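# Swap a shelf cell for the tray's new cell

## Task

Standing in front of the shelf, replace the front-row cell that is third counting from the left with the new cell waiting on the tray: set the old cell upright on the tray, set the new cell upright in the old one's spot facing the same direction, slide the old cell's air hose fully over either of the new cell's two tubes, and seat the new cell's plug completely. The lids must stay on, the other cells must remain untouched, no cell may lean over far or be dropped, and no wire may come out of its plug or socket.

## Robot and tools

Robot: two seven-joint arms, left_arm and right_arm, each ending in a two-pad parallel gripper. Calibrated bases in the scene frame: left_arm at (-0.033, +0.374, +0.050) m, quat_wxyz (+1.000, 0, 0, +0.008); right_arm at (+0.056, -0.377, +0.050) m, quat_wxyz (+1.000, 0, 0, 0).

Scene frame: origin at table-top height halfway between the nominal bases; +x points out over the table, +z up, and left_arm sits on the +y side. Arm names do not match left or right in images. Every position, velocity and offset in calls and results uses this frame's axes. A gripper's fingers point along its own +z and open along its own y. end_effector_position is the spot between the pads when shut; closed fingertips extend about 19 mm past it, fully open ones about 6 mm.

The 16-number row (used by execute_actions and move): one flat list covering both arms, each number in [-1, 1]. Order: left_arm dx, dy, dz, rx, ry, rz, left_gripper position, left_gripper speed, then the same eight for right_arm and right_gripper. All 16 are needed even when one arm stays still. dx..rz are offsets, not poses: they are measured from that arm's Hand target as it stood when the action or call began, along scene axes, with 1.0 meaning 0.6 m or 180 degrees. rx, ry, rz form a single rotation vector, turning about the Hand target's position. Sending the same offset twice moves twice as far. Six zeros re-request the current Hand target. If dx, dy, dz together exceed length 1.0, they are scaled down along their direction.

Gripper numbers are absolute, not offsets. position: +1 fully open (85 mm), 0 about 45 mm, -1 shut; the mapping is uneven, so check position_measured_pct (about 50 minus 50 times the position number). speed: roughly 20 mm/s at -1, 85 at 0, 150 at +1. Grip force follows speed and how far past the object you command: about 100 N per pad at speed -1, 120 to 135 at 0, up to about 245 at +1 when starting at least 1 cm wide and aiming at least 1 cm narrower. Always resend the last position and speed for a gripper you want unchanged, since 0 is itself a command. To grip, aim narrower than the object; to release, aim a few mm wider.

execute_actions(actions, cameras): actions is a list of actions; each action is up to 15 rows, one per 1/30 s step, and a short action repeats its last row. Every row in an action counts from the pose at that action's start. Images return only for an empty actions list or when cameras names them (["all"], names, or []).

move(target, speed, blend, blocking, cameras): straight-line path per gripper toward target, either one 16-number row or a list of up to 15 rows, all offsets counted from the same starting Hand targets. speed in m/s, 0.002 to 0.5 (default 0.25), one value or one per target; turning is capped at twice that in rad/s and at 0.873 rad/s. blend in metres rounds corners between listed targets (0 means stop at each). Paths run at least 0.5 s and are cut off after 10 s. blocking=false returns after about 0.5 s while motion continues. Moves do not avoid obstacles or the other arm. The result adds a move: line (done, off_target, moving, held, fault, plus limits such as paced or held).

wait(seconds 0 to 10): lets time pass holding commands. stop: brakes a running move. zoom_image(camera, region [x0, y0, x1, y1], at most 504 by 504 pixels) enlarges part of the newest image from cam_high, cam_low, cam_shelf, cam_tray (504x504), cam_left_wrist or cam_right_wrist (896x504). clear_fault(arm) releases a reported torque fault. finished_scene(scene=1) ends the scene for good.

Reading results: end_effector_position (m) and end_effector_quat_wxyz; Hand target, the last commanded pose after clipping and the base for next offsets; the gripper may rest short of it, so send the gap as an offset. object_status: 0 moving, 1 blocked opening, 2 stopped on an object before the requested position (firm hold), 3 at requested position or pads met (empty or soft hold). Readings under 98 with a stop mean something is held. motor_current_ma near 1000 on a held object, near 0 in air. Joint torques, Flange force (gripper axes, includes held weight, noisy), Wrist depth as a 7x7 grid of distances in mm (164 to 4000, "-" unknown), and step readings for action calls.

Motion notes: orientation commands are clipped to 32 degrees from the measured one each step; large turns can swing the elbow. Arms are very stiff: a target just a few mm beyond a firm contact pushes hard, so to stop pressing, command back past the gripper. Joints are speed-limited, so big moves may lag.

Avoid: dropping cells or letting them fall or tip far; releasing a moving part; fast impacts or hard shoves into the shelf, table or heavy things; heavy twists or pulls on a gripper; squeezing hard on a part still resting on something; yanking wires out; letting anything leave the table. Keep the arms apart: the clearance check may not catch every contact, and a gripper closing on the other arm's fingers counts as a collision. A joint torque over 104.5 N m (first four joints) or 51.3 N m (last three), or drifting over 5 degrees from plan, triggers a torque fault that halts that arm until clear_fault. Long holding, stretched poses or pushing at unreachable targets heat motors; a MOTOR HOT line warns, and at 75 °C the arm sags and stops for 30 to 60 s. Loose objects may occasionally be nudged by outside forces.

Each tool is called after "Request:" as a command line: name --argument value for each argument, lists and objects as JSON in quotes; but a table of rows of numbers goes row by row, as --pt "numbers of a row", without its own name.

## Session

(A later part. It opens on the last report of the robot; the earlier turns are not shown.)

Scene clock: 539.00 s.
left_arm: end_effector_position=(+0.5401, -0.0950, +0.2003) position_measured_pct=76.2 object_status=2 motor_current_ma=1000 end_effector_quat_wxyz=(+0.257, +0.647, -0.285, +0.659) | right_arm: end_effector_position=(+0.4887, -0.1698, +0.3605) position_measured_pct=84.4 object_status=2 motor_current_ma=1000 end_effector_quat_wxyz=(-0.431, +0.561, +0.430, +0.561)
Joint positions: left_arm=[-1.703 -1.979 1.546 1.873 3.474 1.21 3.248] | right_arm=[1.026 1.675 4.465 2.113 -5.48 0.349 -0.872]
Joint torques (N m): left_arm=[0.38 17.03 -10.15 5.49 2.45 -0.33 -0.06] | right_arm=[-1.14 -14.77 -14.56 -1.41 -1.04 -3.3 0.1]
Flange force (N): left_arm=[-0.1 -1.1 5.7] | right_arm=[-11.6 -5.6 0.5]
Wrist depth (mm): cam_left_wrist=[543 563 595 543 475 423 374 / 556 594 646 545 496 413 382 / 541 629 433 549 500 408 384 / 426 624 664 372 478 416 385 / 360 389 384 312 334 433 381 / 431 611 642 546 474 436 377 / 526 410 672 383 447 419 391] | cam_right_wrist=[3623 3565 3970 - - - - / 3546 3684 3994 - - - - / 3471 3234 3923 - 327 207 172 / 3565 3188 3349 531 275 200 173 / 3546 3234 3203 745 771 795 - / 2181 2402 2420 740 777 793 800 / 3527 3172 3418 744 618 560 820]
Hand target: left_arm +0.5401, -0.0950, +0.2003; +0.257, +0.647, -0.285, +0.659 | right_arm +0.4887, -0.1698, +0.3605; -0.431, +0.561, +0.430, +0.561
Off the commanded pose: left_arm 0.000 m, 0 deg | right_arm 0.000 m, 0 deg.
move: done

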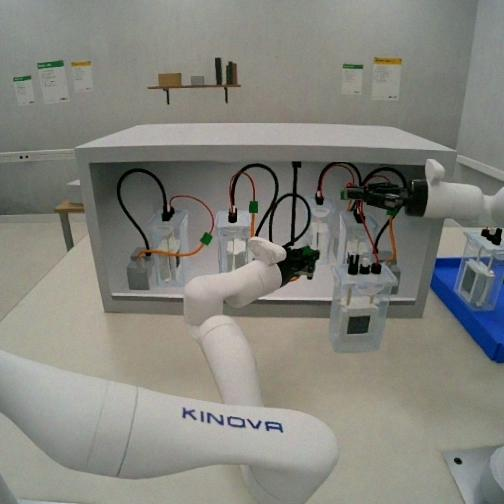

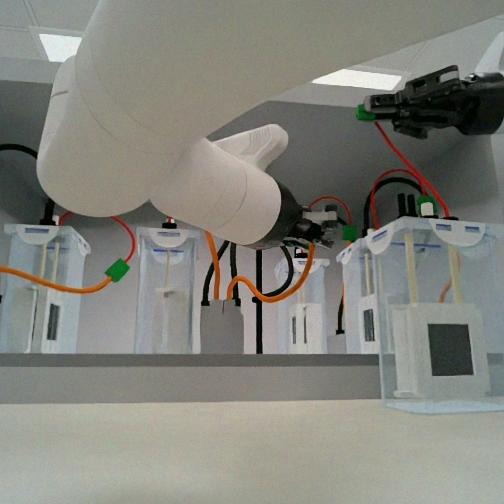

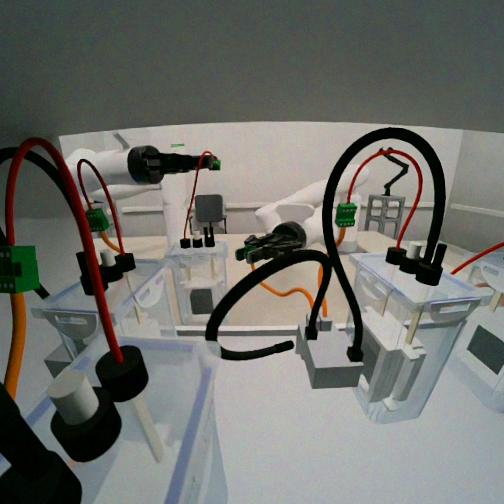

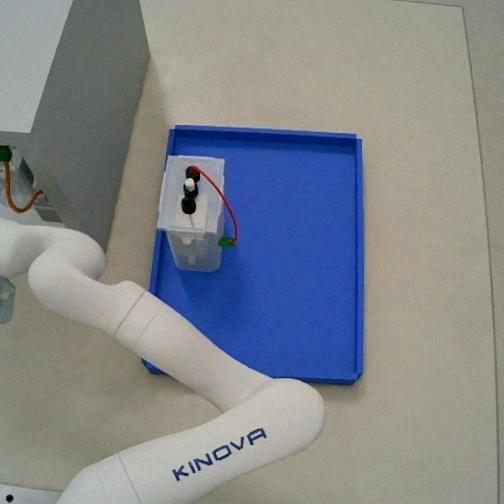

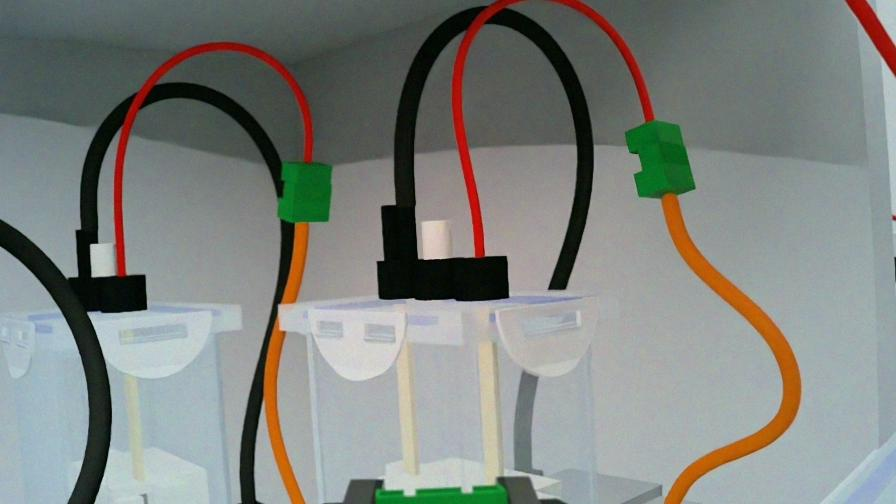

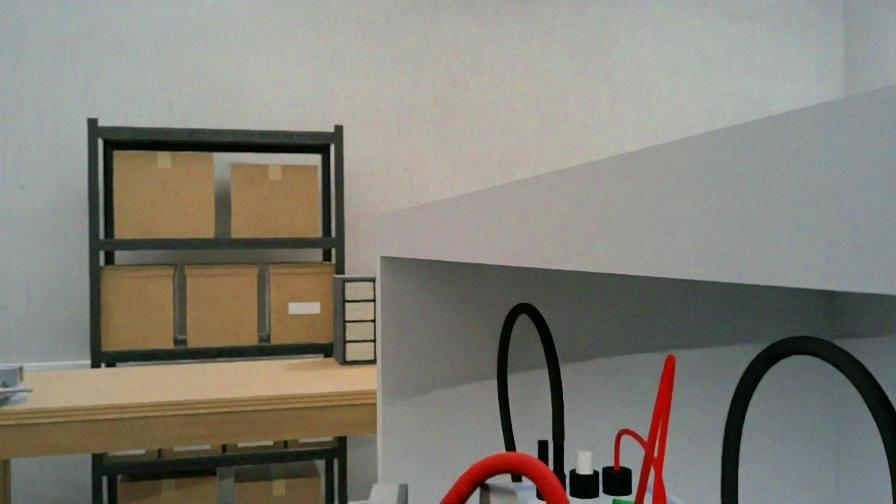

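Request:
move --pt "0.033 0.01 0.0667 0 0 0.1667 -0.75 -1 0 0 0 0 0 0 -0.85 -1" --speed 0.08 --cameras '["all"]'

Request:
zoom_image --camera "cam_high" --region '[240, 150, 440, 300]'

Request:
zoom_image --camera "cam_right_wrist" --region '[320, 300, 620, 504]'

Scene clock: 542.93 s.
left_arm: end_effector_position=(+0.5599, -0.0890, +0.2404) position_measured_pct=76.2 object_status=2 motor_current_ma=1000 end_effector_quat_wxyz=(+0.078, +0.699, -0.108, +0.703) | right_arm: end_effector_position=(+0.4887, -0.1698, +0.3605) position_measured_pct=84.4 object_status=2 motor_current_ma=1000 end_effector_quat_wxyz=(-0.431, +0.561, +0.430, +0.561)
Joint positions: left_arm=[-1.473 -1.785 1.583 1.736 3.292 0.348 3.166] | right_arm=[1.026 1.675 4.465 2.113 -5.48 0.349 -0.872]
Joint torques (N m): left_arm=[0.01 17.34 -12.38 4.09 0.63 -0.17 -0.09] | right_arm=[-1.19 -14.79 -14.52 -1.42 -1.04 -3.28 0.09]
Flange force (N): left_arm=[2.2 3.6 4.2] | right_arm=[-11.6 -5.7 0.3]
Wrist depth (mm): cam_left_wrist=[395 438 456 450 469 518 427 / 543 572 593 612 636 625 446 / 548 574 585 610 634 656 481 / 551 576 597 619 633 584 470 / 551 563 585 609 635 333 470 / 548 577 586 385 399 304 281 / 275 576 587 471 627 304 253] | cam_right_wrist=[3623 3767 3833 - - - - / 3623 3746 3877 - - - - / 3565 3172 3811 - 327 208 173 / 3584 3219 3349 530 274 200 173 / 3546 3250 3282 740 767 796 - / 2218 2385 2385 741 775 795 803 / 3490 3203 3266 742 619 560 820]
Hand target: left_arm +0.5599, -0.0891, +0.2404; +0.078, +0.699, -0.108, +0.703 | right_arm +0.4887, -0.1698, +0.3605; -0.431, +0.561, +0.430, +0.561
Off the commanded pose: left_arm 0.000 m, 0 deg | right_arm 0.000 m, 0 deg.
move: done

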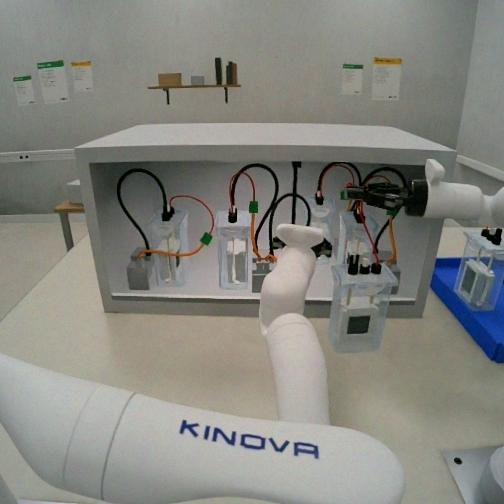

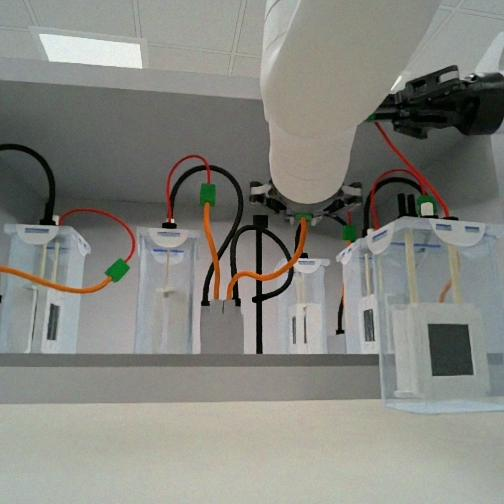

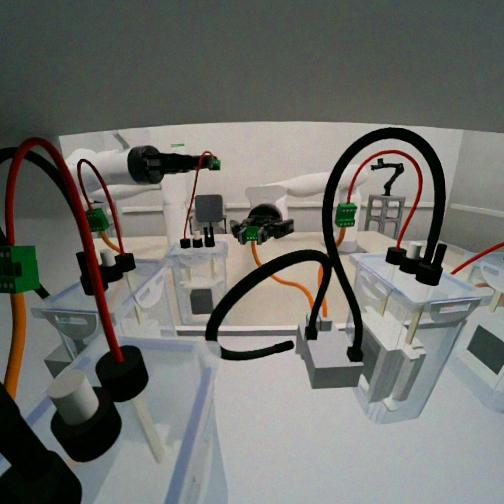

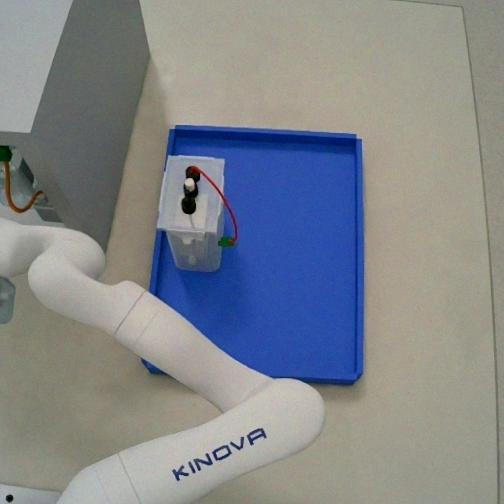

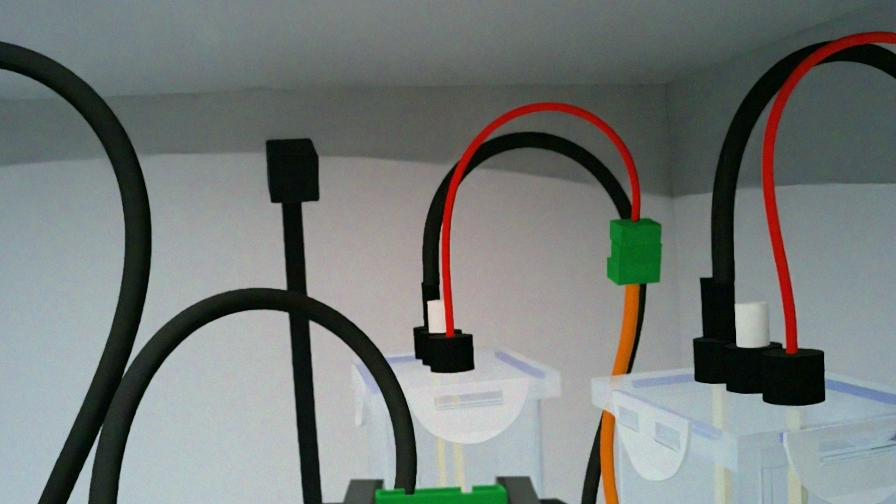

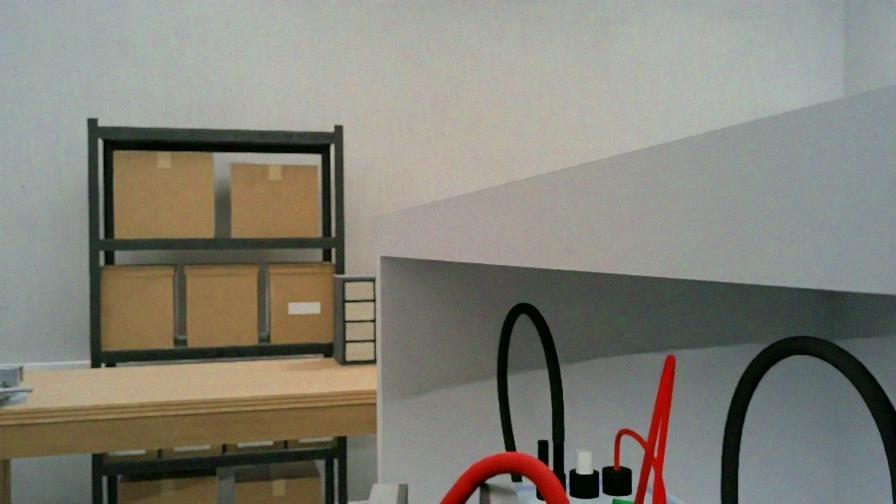

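Scaled by 2.520 from the camera's 504x504 image, which has a finer 720x720 frame.

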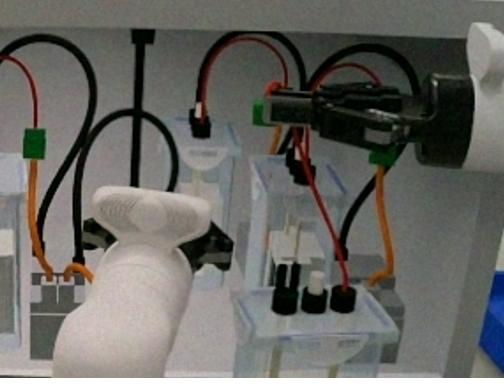

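Scaled by 1.680 from the camera's 896x504 image, which has a finer 1280x720 frame.

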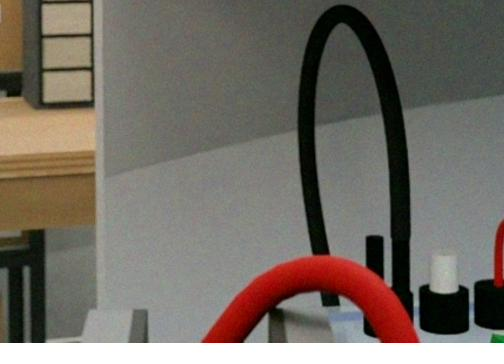

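Request:
move --pt "0 0 0 0 0 0 -0.75 -1 0.03 0.0 -0.1 0 0 0 -0.85 -1" --pt "0 0 0 0 0 0 -0.75 -1 0.1127 0.1235 -0.1083 0 0 0 -0.85 -1" --speed 0.06 --cameras '["cam_left_wrist","cam_right_wrist","cam_shelf","cam_high"]'

Scene clock: 548.70 s.
left_arm: end_effector_position=(+0.5599, -0.0890, +0.2404) position_measured_pct=76.2 object_status=2 motor_current_ma=1000 end_effector_quat_wxyz=(+0.078, +0.699, -0.108, +0.703) | right_arm: end_effector_position=(+0.5563, -0.0957, +0.2955) position_measured_pct=84.4 object_status=2 motor_current_ma=1000 end_effector_quat_wxyz=(-0.431, +0.561, +0.430, +0.561)
Joint positions: left_arm=[-1.473 -1.785 1.583 1.736 3.292 0.348 3.166] | right_arm=[0.785 1.779 4.58 1.922 -5.371 0.276 -0.779]
Joint torques (N m): left_arm=[0 17.35 -12.41 4.13 0.63 -0.18 -0.07] | right_arm=[-1.79 -16.51 -14.5 1.37 -0.87 -2.43 0]
Flange force (N): left_arm=[2.2 3.6 4.3] | right_arm=[-6.5 -8.3 -2.3]
Wrist depth (mm): cam_left_wrist=[394 437 456 448 470 518 429 / 545 571 593 613 634 621 445 / 553 574 587 607 - - - / 551 568 - - - - - / 551 309 - - - - - / 545 575 583 382 390 302 281 / 274 576 590 470 627 304 253] | cam_right_wrist=[3508 3623 336 234 236 237 238 / 3508 3603 454 341 346 350 352 / 3527 3157 649 652 677 658 662 / 3471 3142 651 660 685 705 686 / 3014 3203 655 666 691 712 686 / 2105 2160 653 659 356 714 733 / 3418 3172 649 591 283 366 686]
Hand target: left_arm +0.5599, -0.0890, +0.2404; +0.078, +0.699, -0.108, +0.703 | right_arm +0.5563, -0.0957, +0.2955; -0.431, +0.561, +0.430, +0.561
Off the commanded pose: left_arm 0.000 m, 0 deg | right_arm 0.000 m, 0 deg.
move: done
Images, in order (width x height): cam_high 504x504, cam_shelf 504x504, cam_left_wrist 896x504, cam_right_wrist 896x504.

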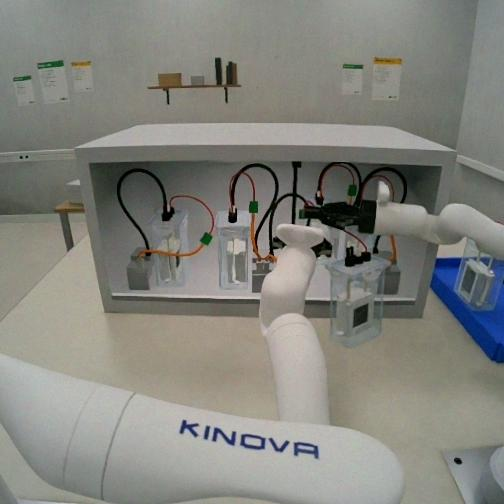

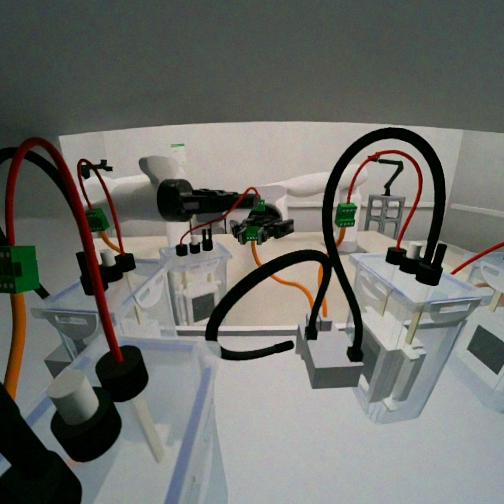

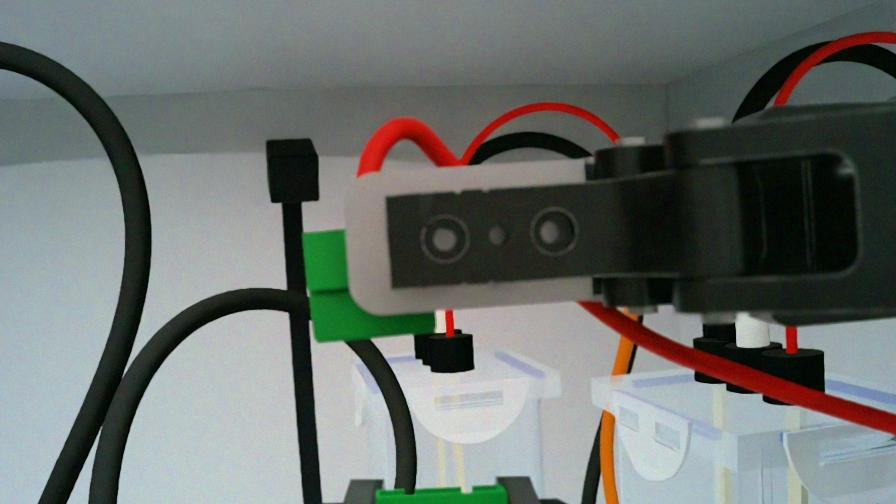

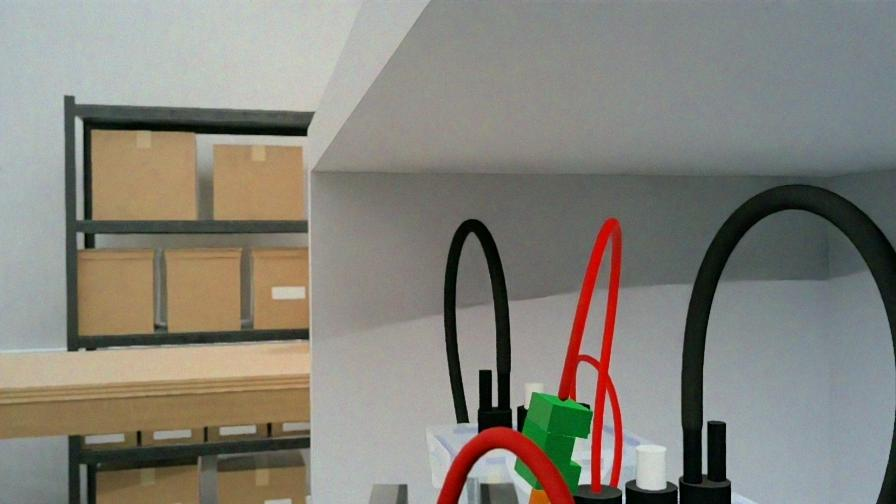

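Request:
zoom_image --camera "cam_left_wrist" --region '[280, 204, 580, 504]'

Request:
zoom_image --camera "cam_shelf" --region '[230, 185, 290, 245]'

Scaled by 1.680 from the camera's 896x504 image, which has a finer 1280x720 frame.

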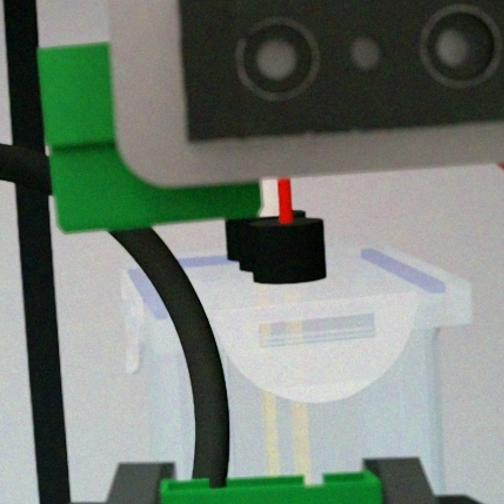

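Scaled by 8.400 from the camera's 504x504 image, which has a finer 720x720 frame.

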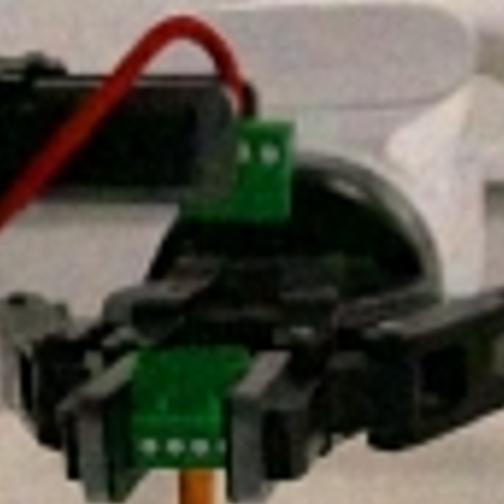

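Request:
zoom_image --camera "cam_left_wrist" --region '[300, 300, 450, 350]'

Request:
zoom_image --camera "cam_left_wrist" --region '[370, 454, 520, 504]'

Scaled by 3.360 from the camera's 896x504 image, which has a finer 1280x720 frame.

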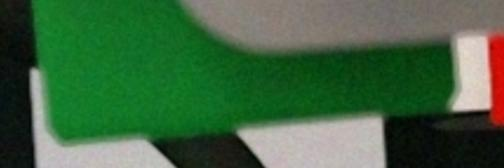

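Scaled by 3.360 from the camera's 896x504 image, which has a finer 1280x720 frame.

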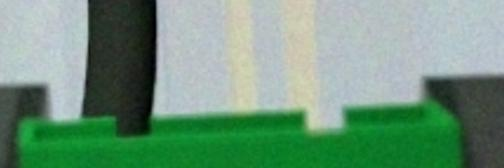

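Request:
execute_actions --actions '[]' --cameras '["cam_left_wrist","cam_right_wrist","cam_shelf","cam_high"]'

Request:
zoom_image --camera "cam_left_wrist" --region '[280, 254, 580, 504]'

Request:
zoom_image --camera "cam_shelf" --region '[150, 150, 350, 350]'

Scene clock: 552.47 s.
left_arm: end_effector_position=(+0.5599, -0.0890, +0.2404) position_measured_pct=76.2 object_status=2 motor_current_ma=1000 end_effector_quat_wxyz=(+0.078, +0.699, -0.108, +0.703) | right_arm: end_effector_position=(+0.5563, -0.0957, +0.2955) position_measured_pct=84.4 object_status=2 motor_current_ma=1000 end_effector_quat_wxyz=(-0.431, +0.561, +0.430, +0.561)
Joint positions: left_arm=[-1.473 -1.785 1.583 1.736 3.292 0.348 3.166] | right_arm=[0.785 1.779 4.58 1.922 -5.371 0.276 -0.779]
Joint velocities: within noise
Joint torques (N m): left_arm=[-0.01 17.36 -12.44 4.06 0.63 -0.15 -0.07] | right_arm=[-1.58 -16.53 -14.5 1.4 -0.85 -2.41 0]
Flange force (N): left_arm=[2.2 3.6 4.1] | right_arm=[-6.5 -8.1 -1.7]
Wrist depth (mm): cam_left_wrist=[395 437 457 450 469 519 430 / 548 570 595 611 636 624 447 / 552 575 587 602 - - - / 552 567 - - - - - / 552 309 - - - - - / 543 574 586 382 392 302 281 / 275 572 587 469 628 303 253] | cam_right_wrist=[3418 3789 336 234 235 237 239 / 3490 3623 454 342 346 349 352 / 3453 3172 646 655 678 656 658 / 3471 3113 652 655 686 710 684 / 3041 3098 650 664 684 712 690 / 2146 2167 652 656 357 714 732 / 3435 3128 650 592 284 367 688]
Hand target: left_arm +0.5599, -0.0890, +0.2404; +0.078, +0.699, -0.108, +0.703 | right_arm +0.5563, -0.0957, +0.2955; -0.431, +0.561, +0.430, +0.561
Tool commands: left_gripper/position=-0.75 left_gripper/speed=-1.0 right_gripper/position=-0.85 right_gripper/speed=-1.0
Off the commanded pose: left_arm 0.000 m, 0 deg | right_arm 0.000 m, 0 deg.
Images, in order (width x height): cam_high 504x504, cam_shelf 504x504, cam_left_wrist 896x504, cam_right_wrist 896x504.

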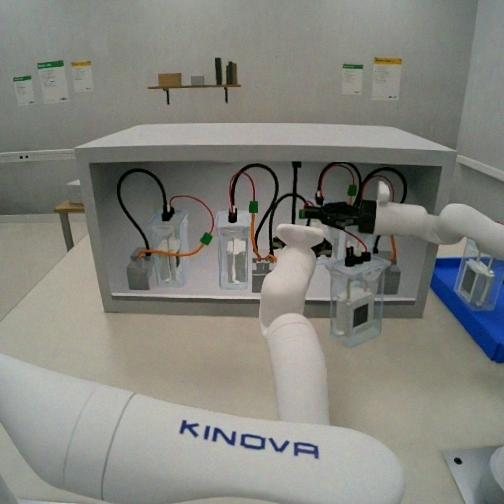

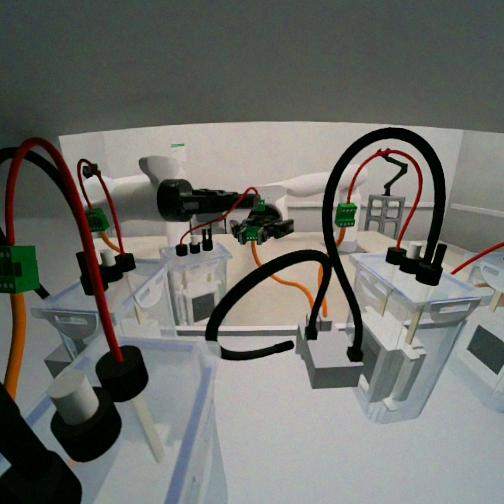

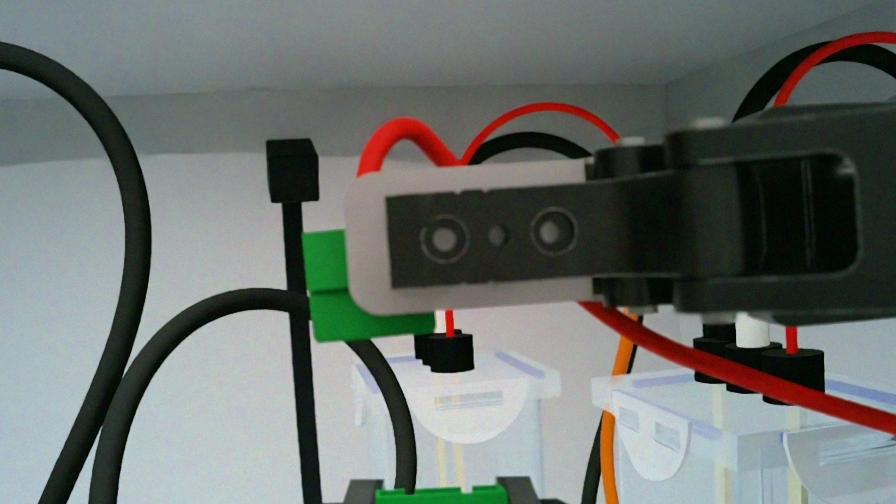

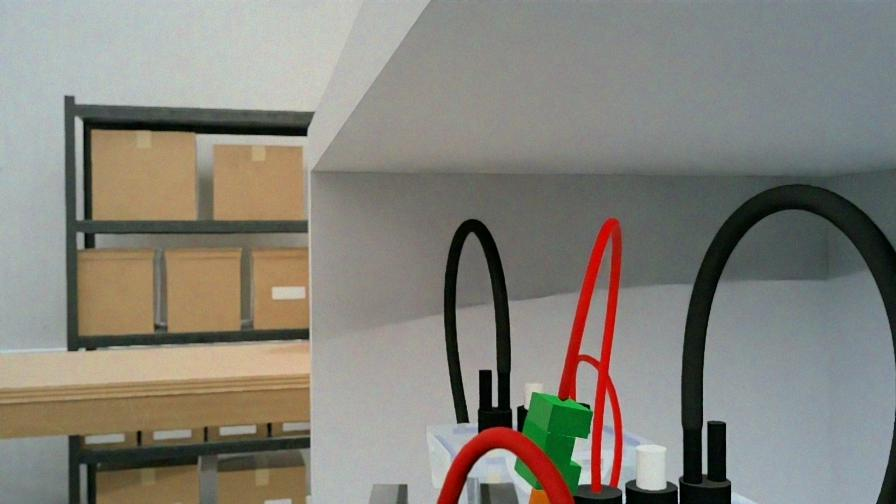

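Scaled by 1.680 from the camera's 896x504 image, which has a finer 1280x720 frame.

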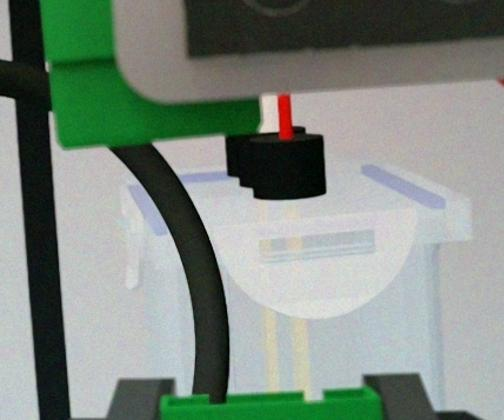

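Scaled by 2.520 from the camera's 504x504 image, which has a finer 720x720 frame.

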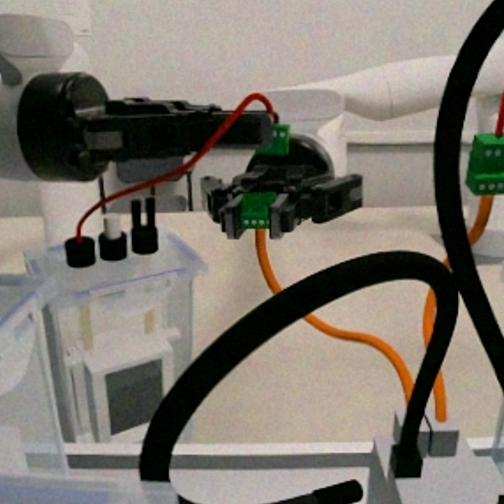

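Request:
move --target '[0,0,0,0,0,0,-0.75,-1,-0.0034,-0.0188,0,0.0178,-0.0048,0,-0.85,-1]' --speed 0.04 --cameras '["cam_left_wrist","cam_shelf"]'

Request:
zoom_image --camera "cam_left_wrist" --region '[280, 254, 580, 504]'

Request:
zoom_image --camera "cam_shelf" --region '[200, 180, 320, 260]'

Scene clock: 554.00 s.
left_arm: end_effector_position=(+0.5599, -0.0890, +0.2404) position_measured_pct=76.2 object_status=2 motor_current_ma=1000 end_effector_quat_wxyz=(+0.078, +0.699, -0.108, +0.703) | right_arm: end_effector_position=(+0.5543, -0.1070, +0.2955) position_measured_pct=84.4 object_status=2 motor_current_ma=1000 end_effector_quat_wxyz=(-0.443, +0.545, +0.418, +0.577)
Joint positions: left_arm=[-1.473 -1.785 1.583 1.736 3.292 0.348 3.166] | right_arm=[0.809 1.881 4.531 1.92 -5.379 0.33 -0.708]
Joint torques (N m): left_arm=[-0.04 17.36 -12.41 4.09 0.62 -0.2 -0.1] | right_arm=[-1.5 -16.2 -14.13 2.25 -1.01 -2.28 0.02]
Flange force (N): left_arm=[2.2 3.5 4.1] | right_arm=[-6.0 -8.6 -2.3]
Wrist depth (mm): cam_left_wrist=[393 436 454 449 469 520 428 / 547 573 591 612 636 624 446 / 550 577 490 609 636 - - / 551 576 - - - - - / 548 562 - - - - - / 544 575 582 385 388 284 276 / 275 573 589 470 628 303 252] | cam_right_wrist=[3663 3789 3767 232 216 217 218 / 3508 3663 406 285 319 289 325 / 3546 3128 581 497 504 508 515 / 3527 3172 666 679 705 729 669 / 3471 3070 667 670 694 726 687 / 2947 2960 660 670 692 721 686 / 2053 2218 653 662 307 718 686]
Hand target: left_arm +0.5599, -0.0890, +0.2404; +0.078, +0.699, -0.108, +0.703 | right_arm +0.5543, -0.1070, +0.2955; -0.443, +0.545, +0.418, +0.577
Off the commanded pose: left_arm 0.000 m, 0 deg | right_arm 0.000 m, 0 deg.
move: done
Images, in order (width x height): cam_shelf 504x504, cam_left_wrist 896x504.

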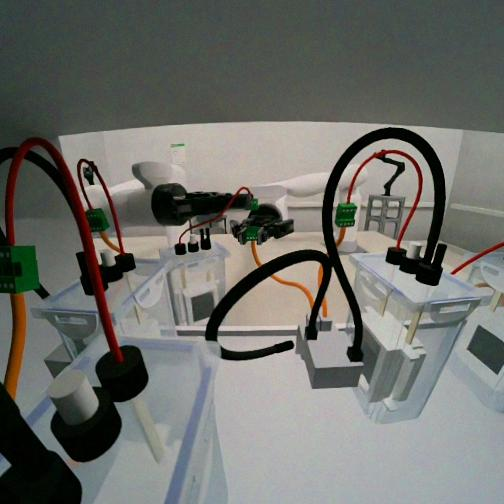

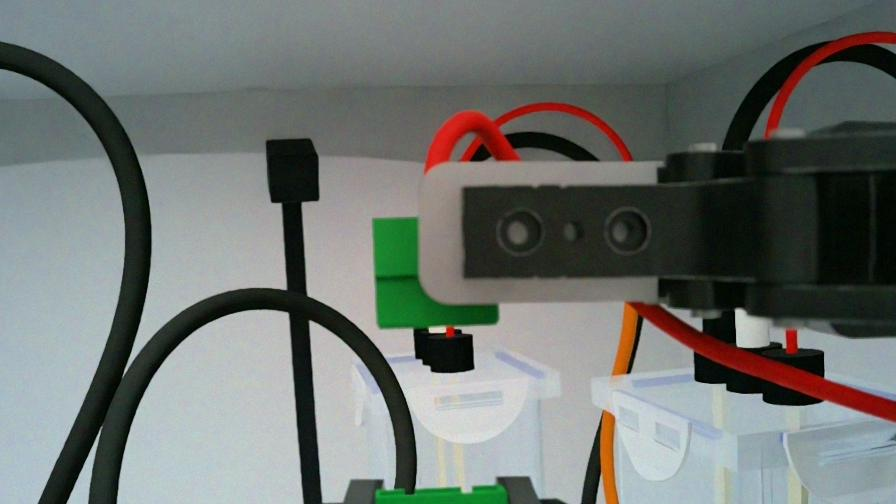

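Scaled by 1.680 from the camera's 896x504 image, which has a finer 1280x720 frame.

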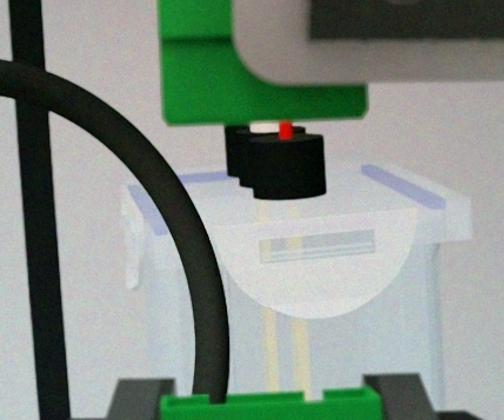

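Scaled by 4.200 from the camera's 504x504 image, which has a finer 720x720 frame.

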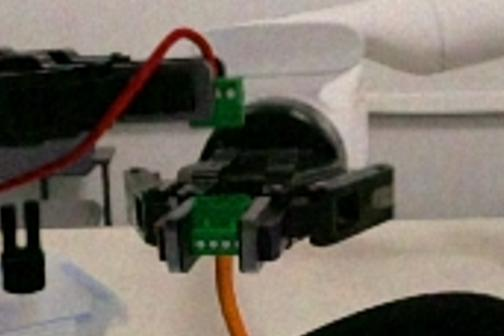

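Request:
zoom_image --camera "cam_left_wrist" --region '[365, 204, 515, 344]'

Request:
zoom_image --camera "cam_left_wrist" --region '[365, 364, 515, 504]'

Request:
zoom_image --camera "cam_high" --region '[270, 180, 350, 250]'

Scaled by 3.360 from the camera's 896x504 image, which has a finer 1280x720 frame.

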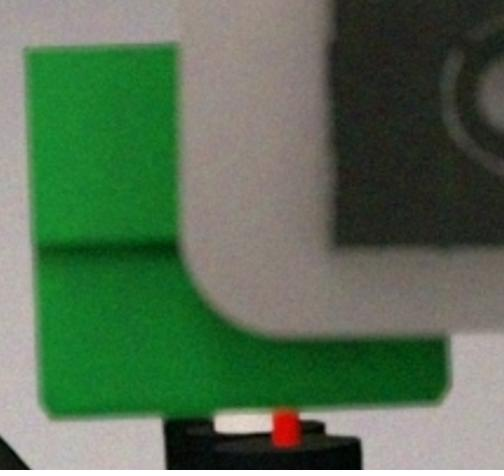

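Scaled by 3.360 from the camera's 896x504 image, which has a finer 1280x720 frame.

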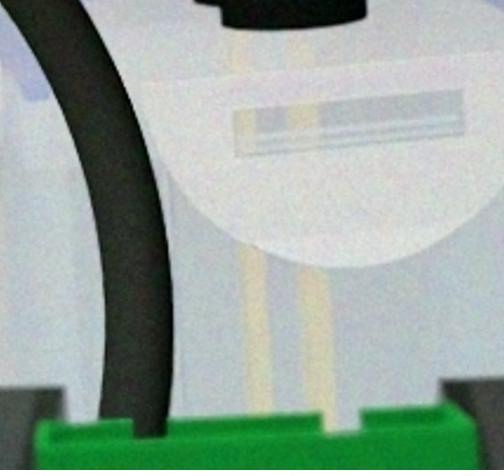

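This scene's latest camera images include none from cam_high. They are from: cam_shelf, cam_left_wrist. cam_high's image comes with the result of a call that names it in "cameras".

Request:
execute_actions --actions '[]' --cameras '["cam_low","cam_tray","cam_high"]'

Scene clock: 555.53 s.
left_arm: end_effector_position=(+0.5599, -0.0890, +0.2404) position_measured_pct=76.2 object_status=2 motor_current_ma=1000 end_effector_quat_wxyz=(+0.078, +0.699, -0.108, +0.703) | right_arm: end_effector_position=(+0.5543, -0.1070, +0.2955) position_measured_pct=84.4 object_status=2 motor_current_ma=1000 end_effector_quat_wxyz=(-0.443, +0.545, +0.418, +0.577)
Joint positions: left_arm=[-1.473 -1.785 1.583 1.736 3.292 0.348 3.166] | right_arm=[0.809 1.881 4.531 1.92 -5.379 0.33 -0.708]
Joint velocities: within noise
Joint torques (N m): left_arm=[-0.03 17.36 -12.42 4.07 0.61 -0.16 -0.09] | right_arm=[-1.49 -16.24 -14.05 2.24 -1 -2.26 0.01]
Flange force (N): left_arm=[2.2 3.6 4.1] | right_arm=[-6.0 -8.5 -2.4]
Wrist depth (mm): cam_left_wrist=[394 437 456 450 468 518 429 / 546 571 592 612 638 623 447 / 551 574 488 613 638 - - / 551 577 - - - - - / 549 562 - - - - - / 542 574 581 385 387 284 276 / 275 574 585 470 628 303 252] | cam_right_wrist=[3584 3684 3684 232 216 217 218 / 3565 3725 405 285 320 289 323 / 3527 3266 578 496 501 507 517 / 3508 3113 667 677 702 725 663 / 3508 3142 665 672 694 725 689 / 3000 3055 664 671 693 729 686 / 2132 2218 655 661 305 718 690]
Hand target: left_arm +0.5599, -0.0890, +0.2404; +0.078, +0.699, -0.108, +0.703 | right_arm +0.5543, -0.1070, +0.2955; -0.443, +0.545, +0.418, +0.577
Tool commands: left_gripper/position=-0.75 left_gripper/speed=-1.0 right_gripper/position=-0.85 right_gripper/speed=-1.0
Off the commanded pose: left_arm 0.000 m, 0 deg | right_arm 0.000 m, 0 deg.
Images, in order (width x height): cam_high 504x504, cam_low 504x504, cam_tray 504x504.

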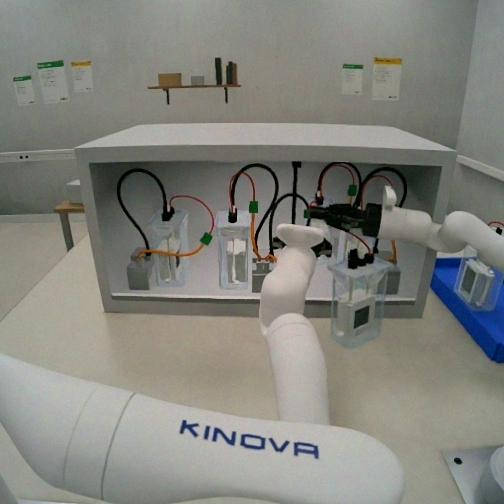

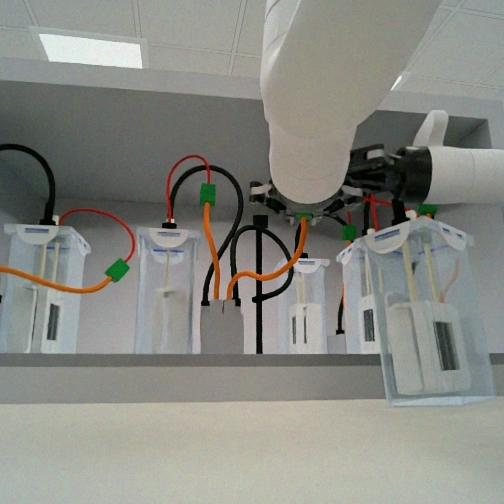

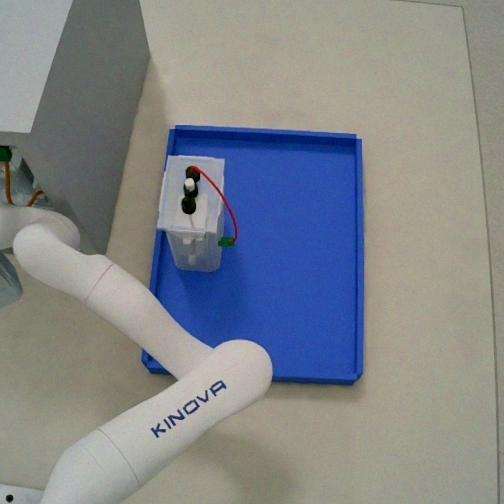

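Request:
move --target '[0,0,0,0,0,0,-0.75,-1,0.0022,-0.0014,-0.03,0,0,0,-0.85,-1]' --speed 0.03 --cameras '["cam_left_wrist","cam_shelf"]'

Request:
zoom_image --camera "cam_left_wrist" --region '[365, 364, 515, 504]'

Request:
zoom_image --camera "cam_shelf" --region '[200, 180, 320, 260]'

Scene clock: 556.93 s.
left_arm: end_effector_position=(+0.5599, -0.0890, +0.2404) position_measured_pct=76.2 object_status=2 motor_current_ma=1000 end_effector_quat_wxyz=(+0.078, +0.699, -0.108, +0.703) | right_arm: end_effector_position=(+0.5556, -0.1078, +0.2774) position_measured_pct=84.4 object_status=2 motor_current_ma=1000 end_effector_quat_wxyz=(-0.443, +0.545, +0.418, +0.577)
Joint positions: left_arm=[-1.473 -1.785 1.583 1.736 3.292 0.348 3.166] | right_arm=[0.813 1.93 4.536 1.905 -5.37 0.357 -0.668]
Joint torques (N m): left_arm=[0 17.34 -12.41 4.07 0.62 -0.17 -0.09] | right_arm=[-1.51 -15.86 -13.46 2.59 -1.02 -2.06 0.01]
Flange force (N): left_arm=[2.2 3.5 4.1] | right_arm=[-4.6 -9.1 -2.8]
Wrist depth (mm): cam_left_wrist=[394 437 456 449 468 520 430 / 544 570 594 607 636 620 448 / 550 575 583 609 636 656 476 / 553 576 593 621 633 402 466 / 551 567 586 - - - - / 546 574 - - - - - / 275 572 585 471 636 - -] | cam_right_wrist=[3603 3833 400 274 285 288 288 / 3546 3643 469 377 379 382 385 / 3508 3250 651 654 660 561 493 / 3435 3203 666 675 695 730 710 / 3490 3113 661 677 704 731 686 / 2973 2809 660 670 533 725 685 / 2105 3028 657 660 363 721 686]
Hand target: left_arm +0.5599, -0.0890, +0.2404; +0.078, +0.699, -0.108, +0.703 | right_arm +0.5556, -0.1078, +0.2775; -0.443, +0.545, +0.418, +0.577
Off the commanded pose: left_arm 0.000 m, 0 deg | right_arm 0.000 m, 0 deg.
move: done
Images, in order (width x height): cam_shelf 504x504, cam_left_wrist 896x504.

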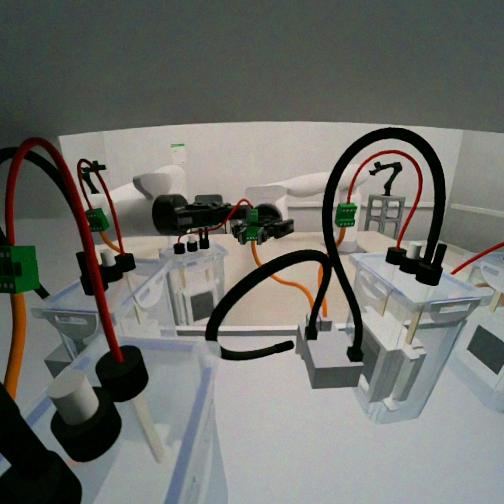

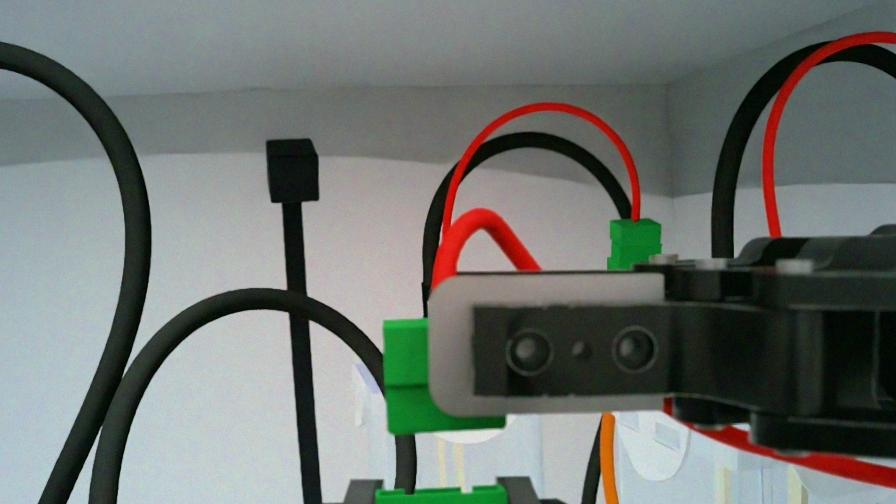

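Scaled by 3.360 from the camera's 896x504 image, which has a finer 1280x720 frame.

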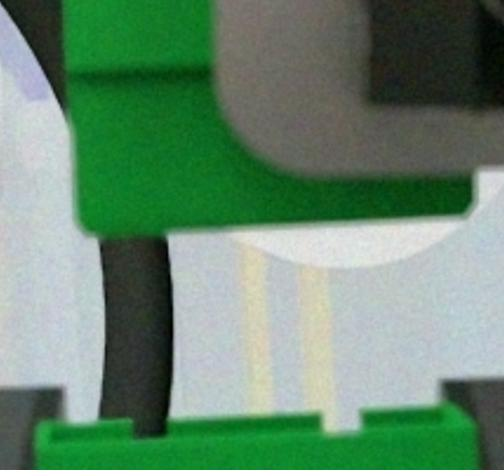

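Scaled by 4.200 from the camera's 504x504 image, which has a finer 720x720 frame.

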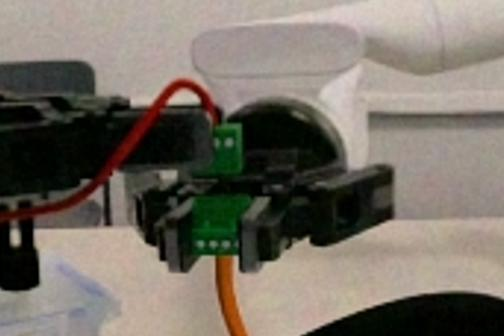

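Request:
move --target '[0,0,0,0,0,0,-0.75,-1,0.00033,0.00125,-0.0133,-0.004,0.001,0,-0.85,-1]' --speed 0.03 --cameras '["cam_left_wrist","cam_shelf"]'

Request:
zoom_image --camera "cam_left_wrist" --region '[365, 364, 515, 504]'

Request:
zoom_image --camera "cam_shelf" --region '[200, 180, 320, 260]'

Scene clock: 558.07 s.
left_arm: end_effector_position=(+0.5599, -0.0890, +0.2404) position_measured_pct=76.2 object_status=2 motor_current_ma=1000 end_effector_quat_wxyz=(+0.078, +0.699, -0.108, +0.703) | right_arm: end_effector_position=(+0.5558, -0.1071, +0.2695) position_measured_pct=84.4 object_status=2 motor_current_ma=1000 end_effector_quat_wxyz=(-0.440, +0.548, +0.421, +0.574)
Joint positions: left_arm=[-1.473 -1.785 1.583 1.736 3.292 0.348 3.166] | right_arm=[0.814 1.931 4.549 1.902 -5.364 0.358 -0.666]
Joint torques (N m): left_arm=[-0.02 17.35 -12.42 4.09 0.61 -0.17 -0.08] | right_arm=[-1.5 -15.61 -13.06 2.5 -0.96 -1.98 0.06]
Flange force (N): left_arm=[2.2 3.6 4.1] | right_arm=[-3.5 -9.2 -2.7]
Wrist depth (mm): cam_left_wrist=[393 436 456 449 469 518 427 / 546 574 595 608 634 619 448 / 552 576 583 612 637 651 480 / 550 573 598 616 636 403 469 / 551 566 585 621 633 - - / 547 575 583 - - - - / 276 576 - - - - -] | cam_right_wrist=[3603 3767 397 299 325 301 328 / 3471 3811 488 435 437 441 446 / 3490 3219 664 672 671 577 579 / 3565 3219 667 672 698 731 687 / 3453 3172 663 672 705 729 688 / 2511 2420 658 667 369 729 686 / 2921 3041 660 664 355 375 352]
Hand target: left_arm +0.5599, -0.0890, +0.2404; +0.078, +0.699, -0.108, +0.703 | right_arm +0.5558, -0.1071, +0.2695; -0.440, +0.548, +0.421, +0.574
Off the commanded pose: left_arm 0.000 m, 0 deg | right_arm 0.000 m, 0 deg.
move: done
Images, in order (width x height): cam_shelf 504x504, cam_left_wrist 896x504.

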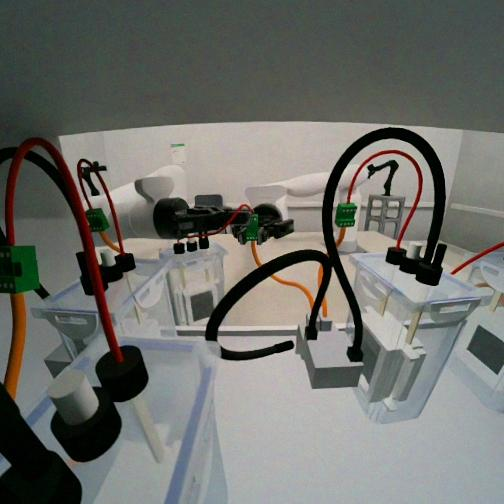

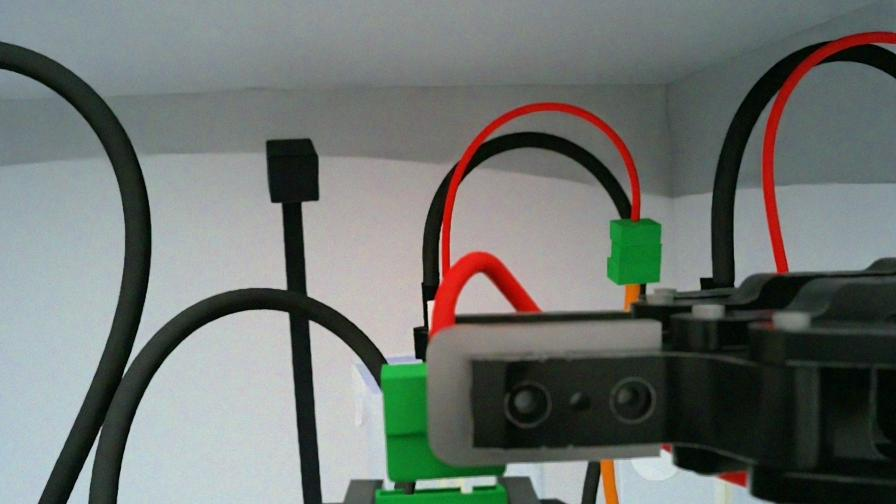

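Scaled by 3.360 from the camera's 896x504 image, which has a finer 1280x720 frame.

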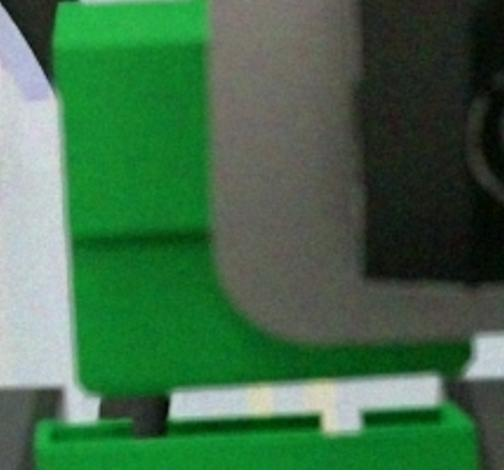

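Scaled by 4.200 from the camera's 504x504 image, which has a finer 720x720 frame.

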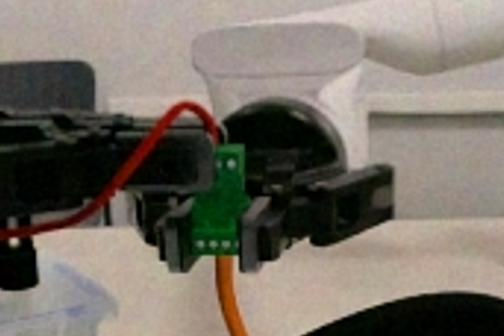

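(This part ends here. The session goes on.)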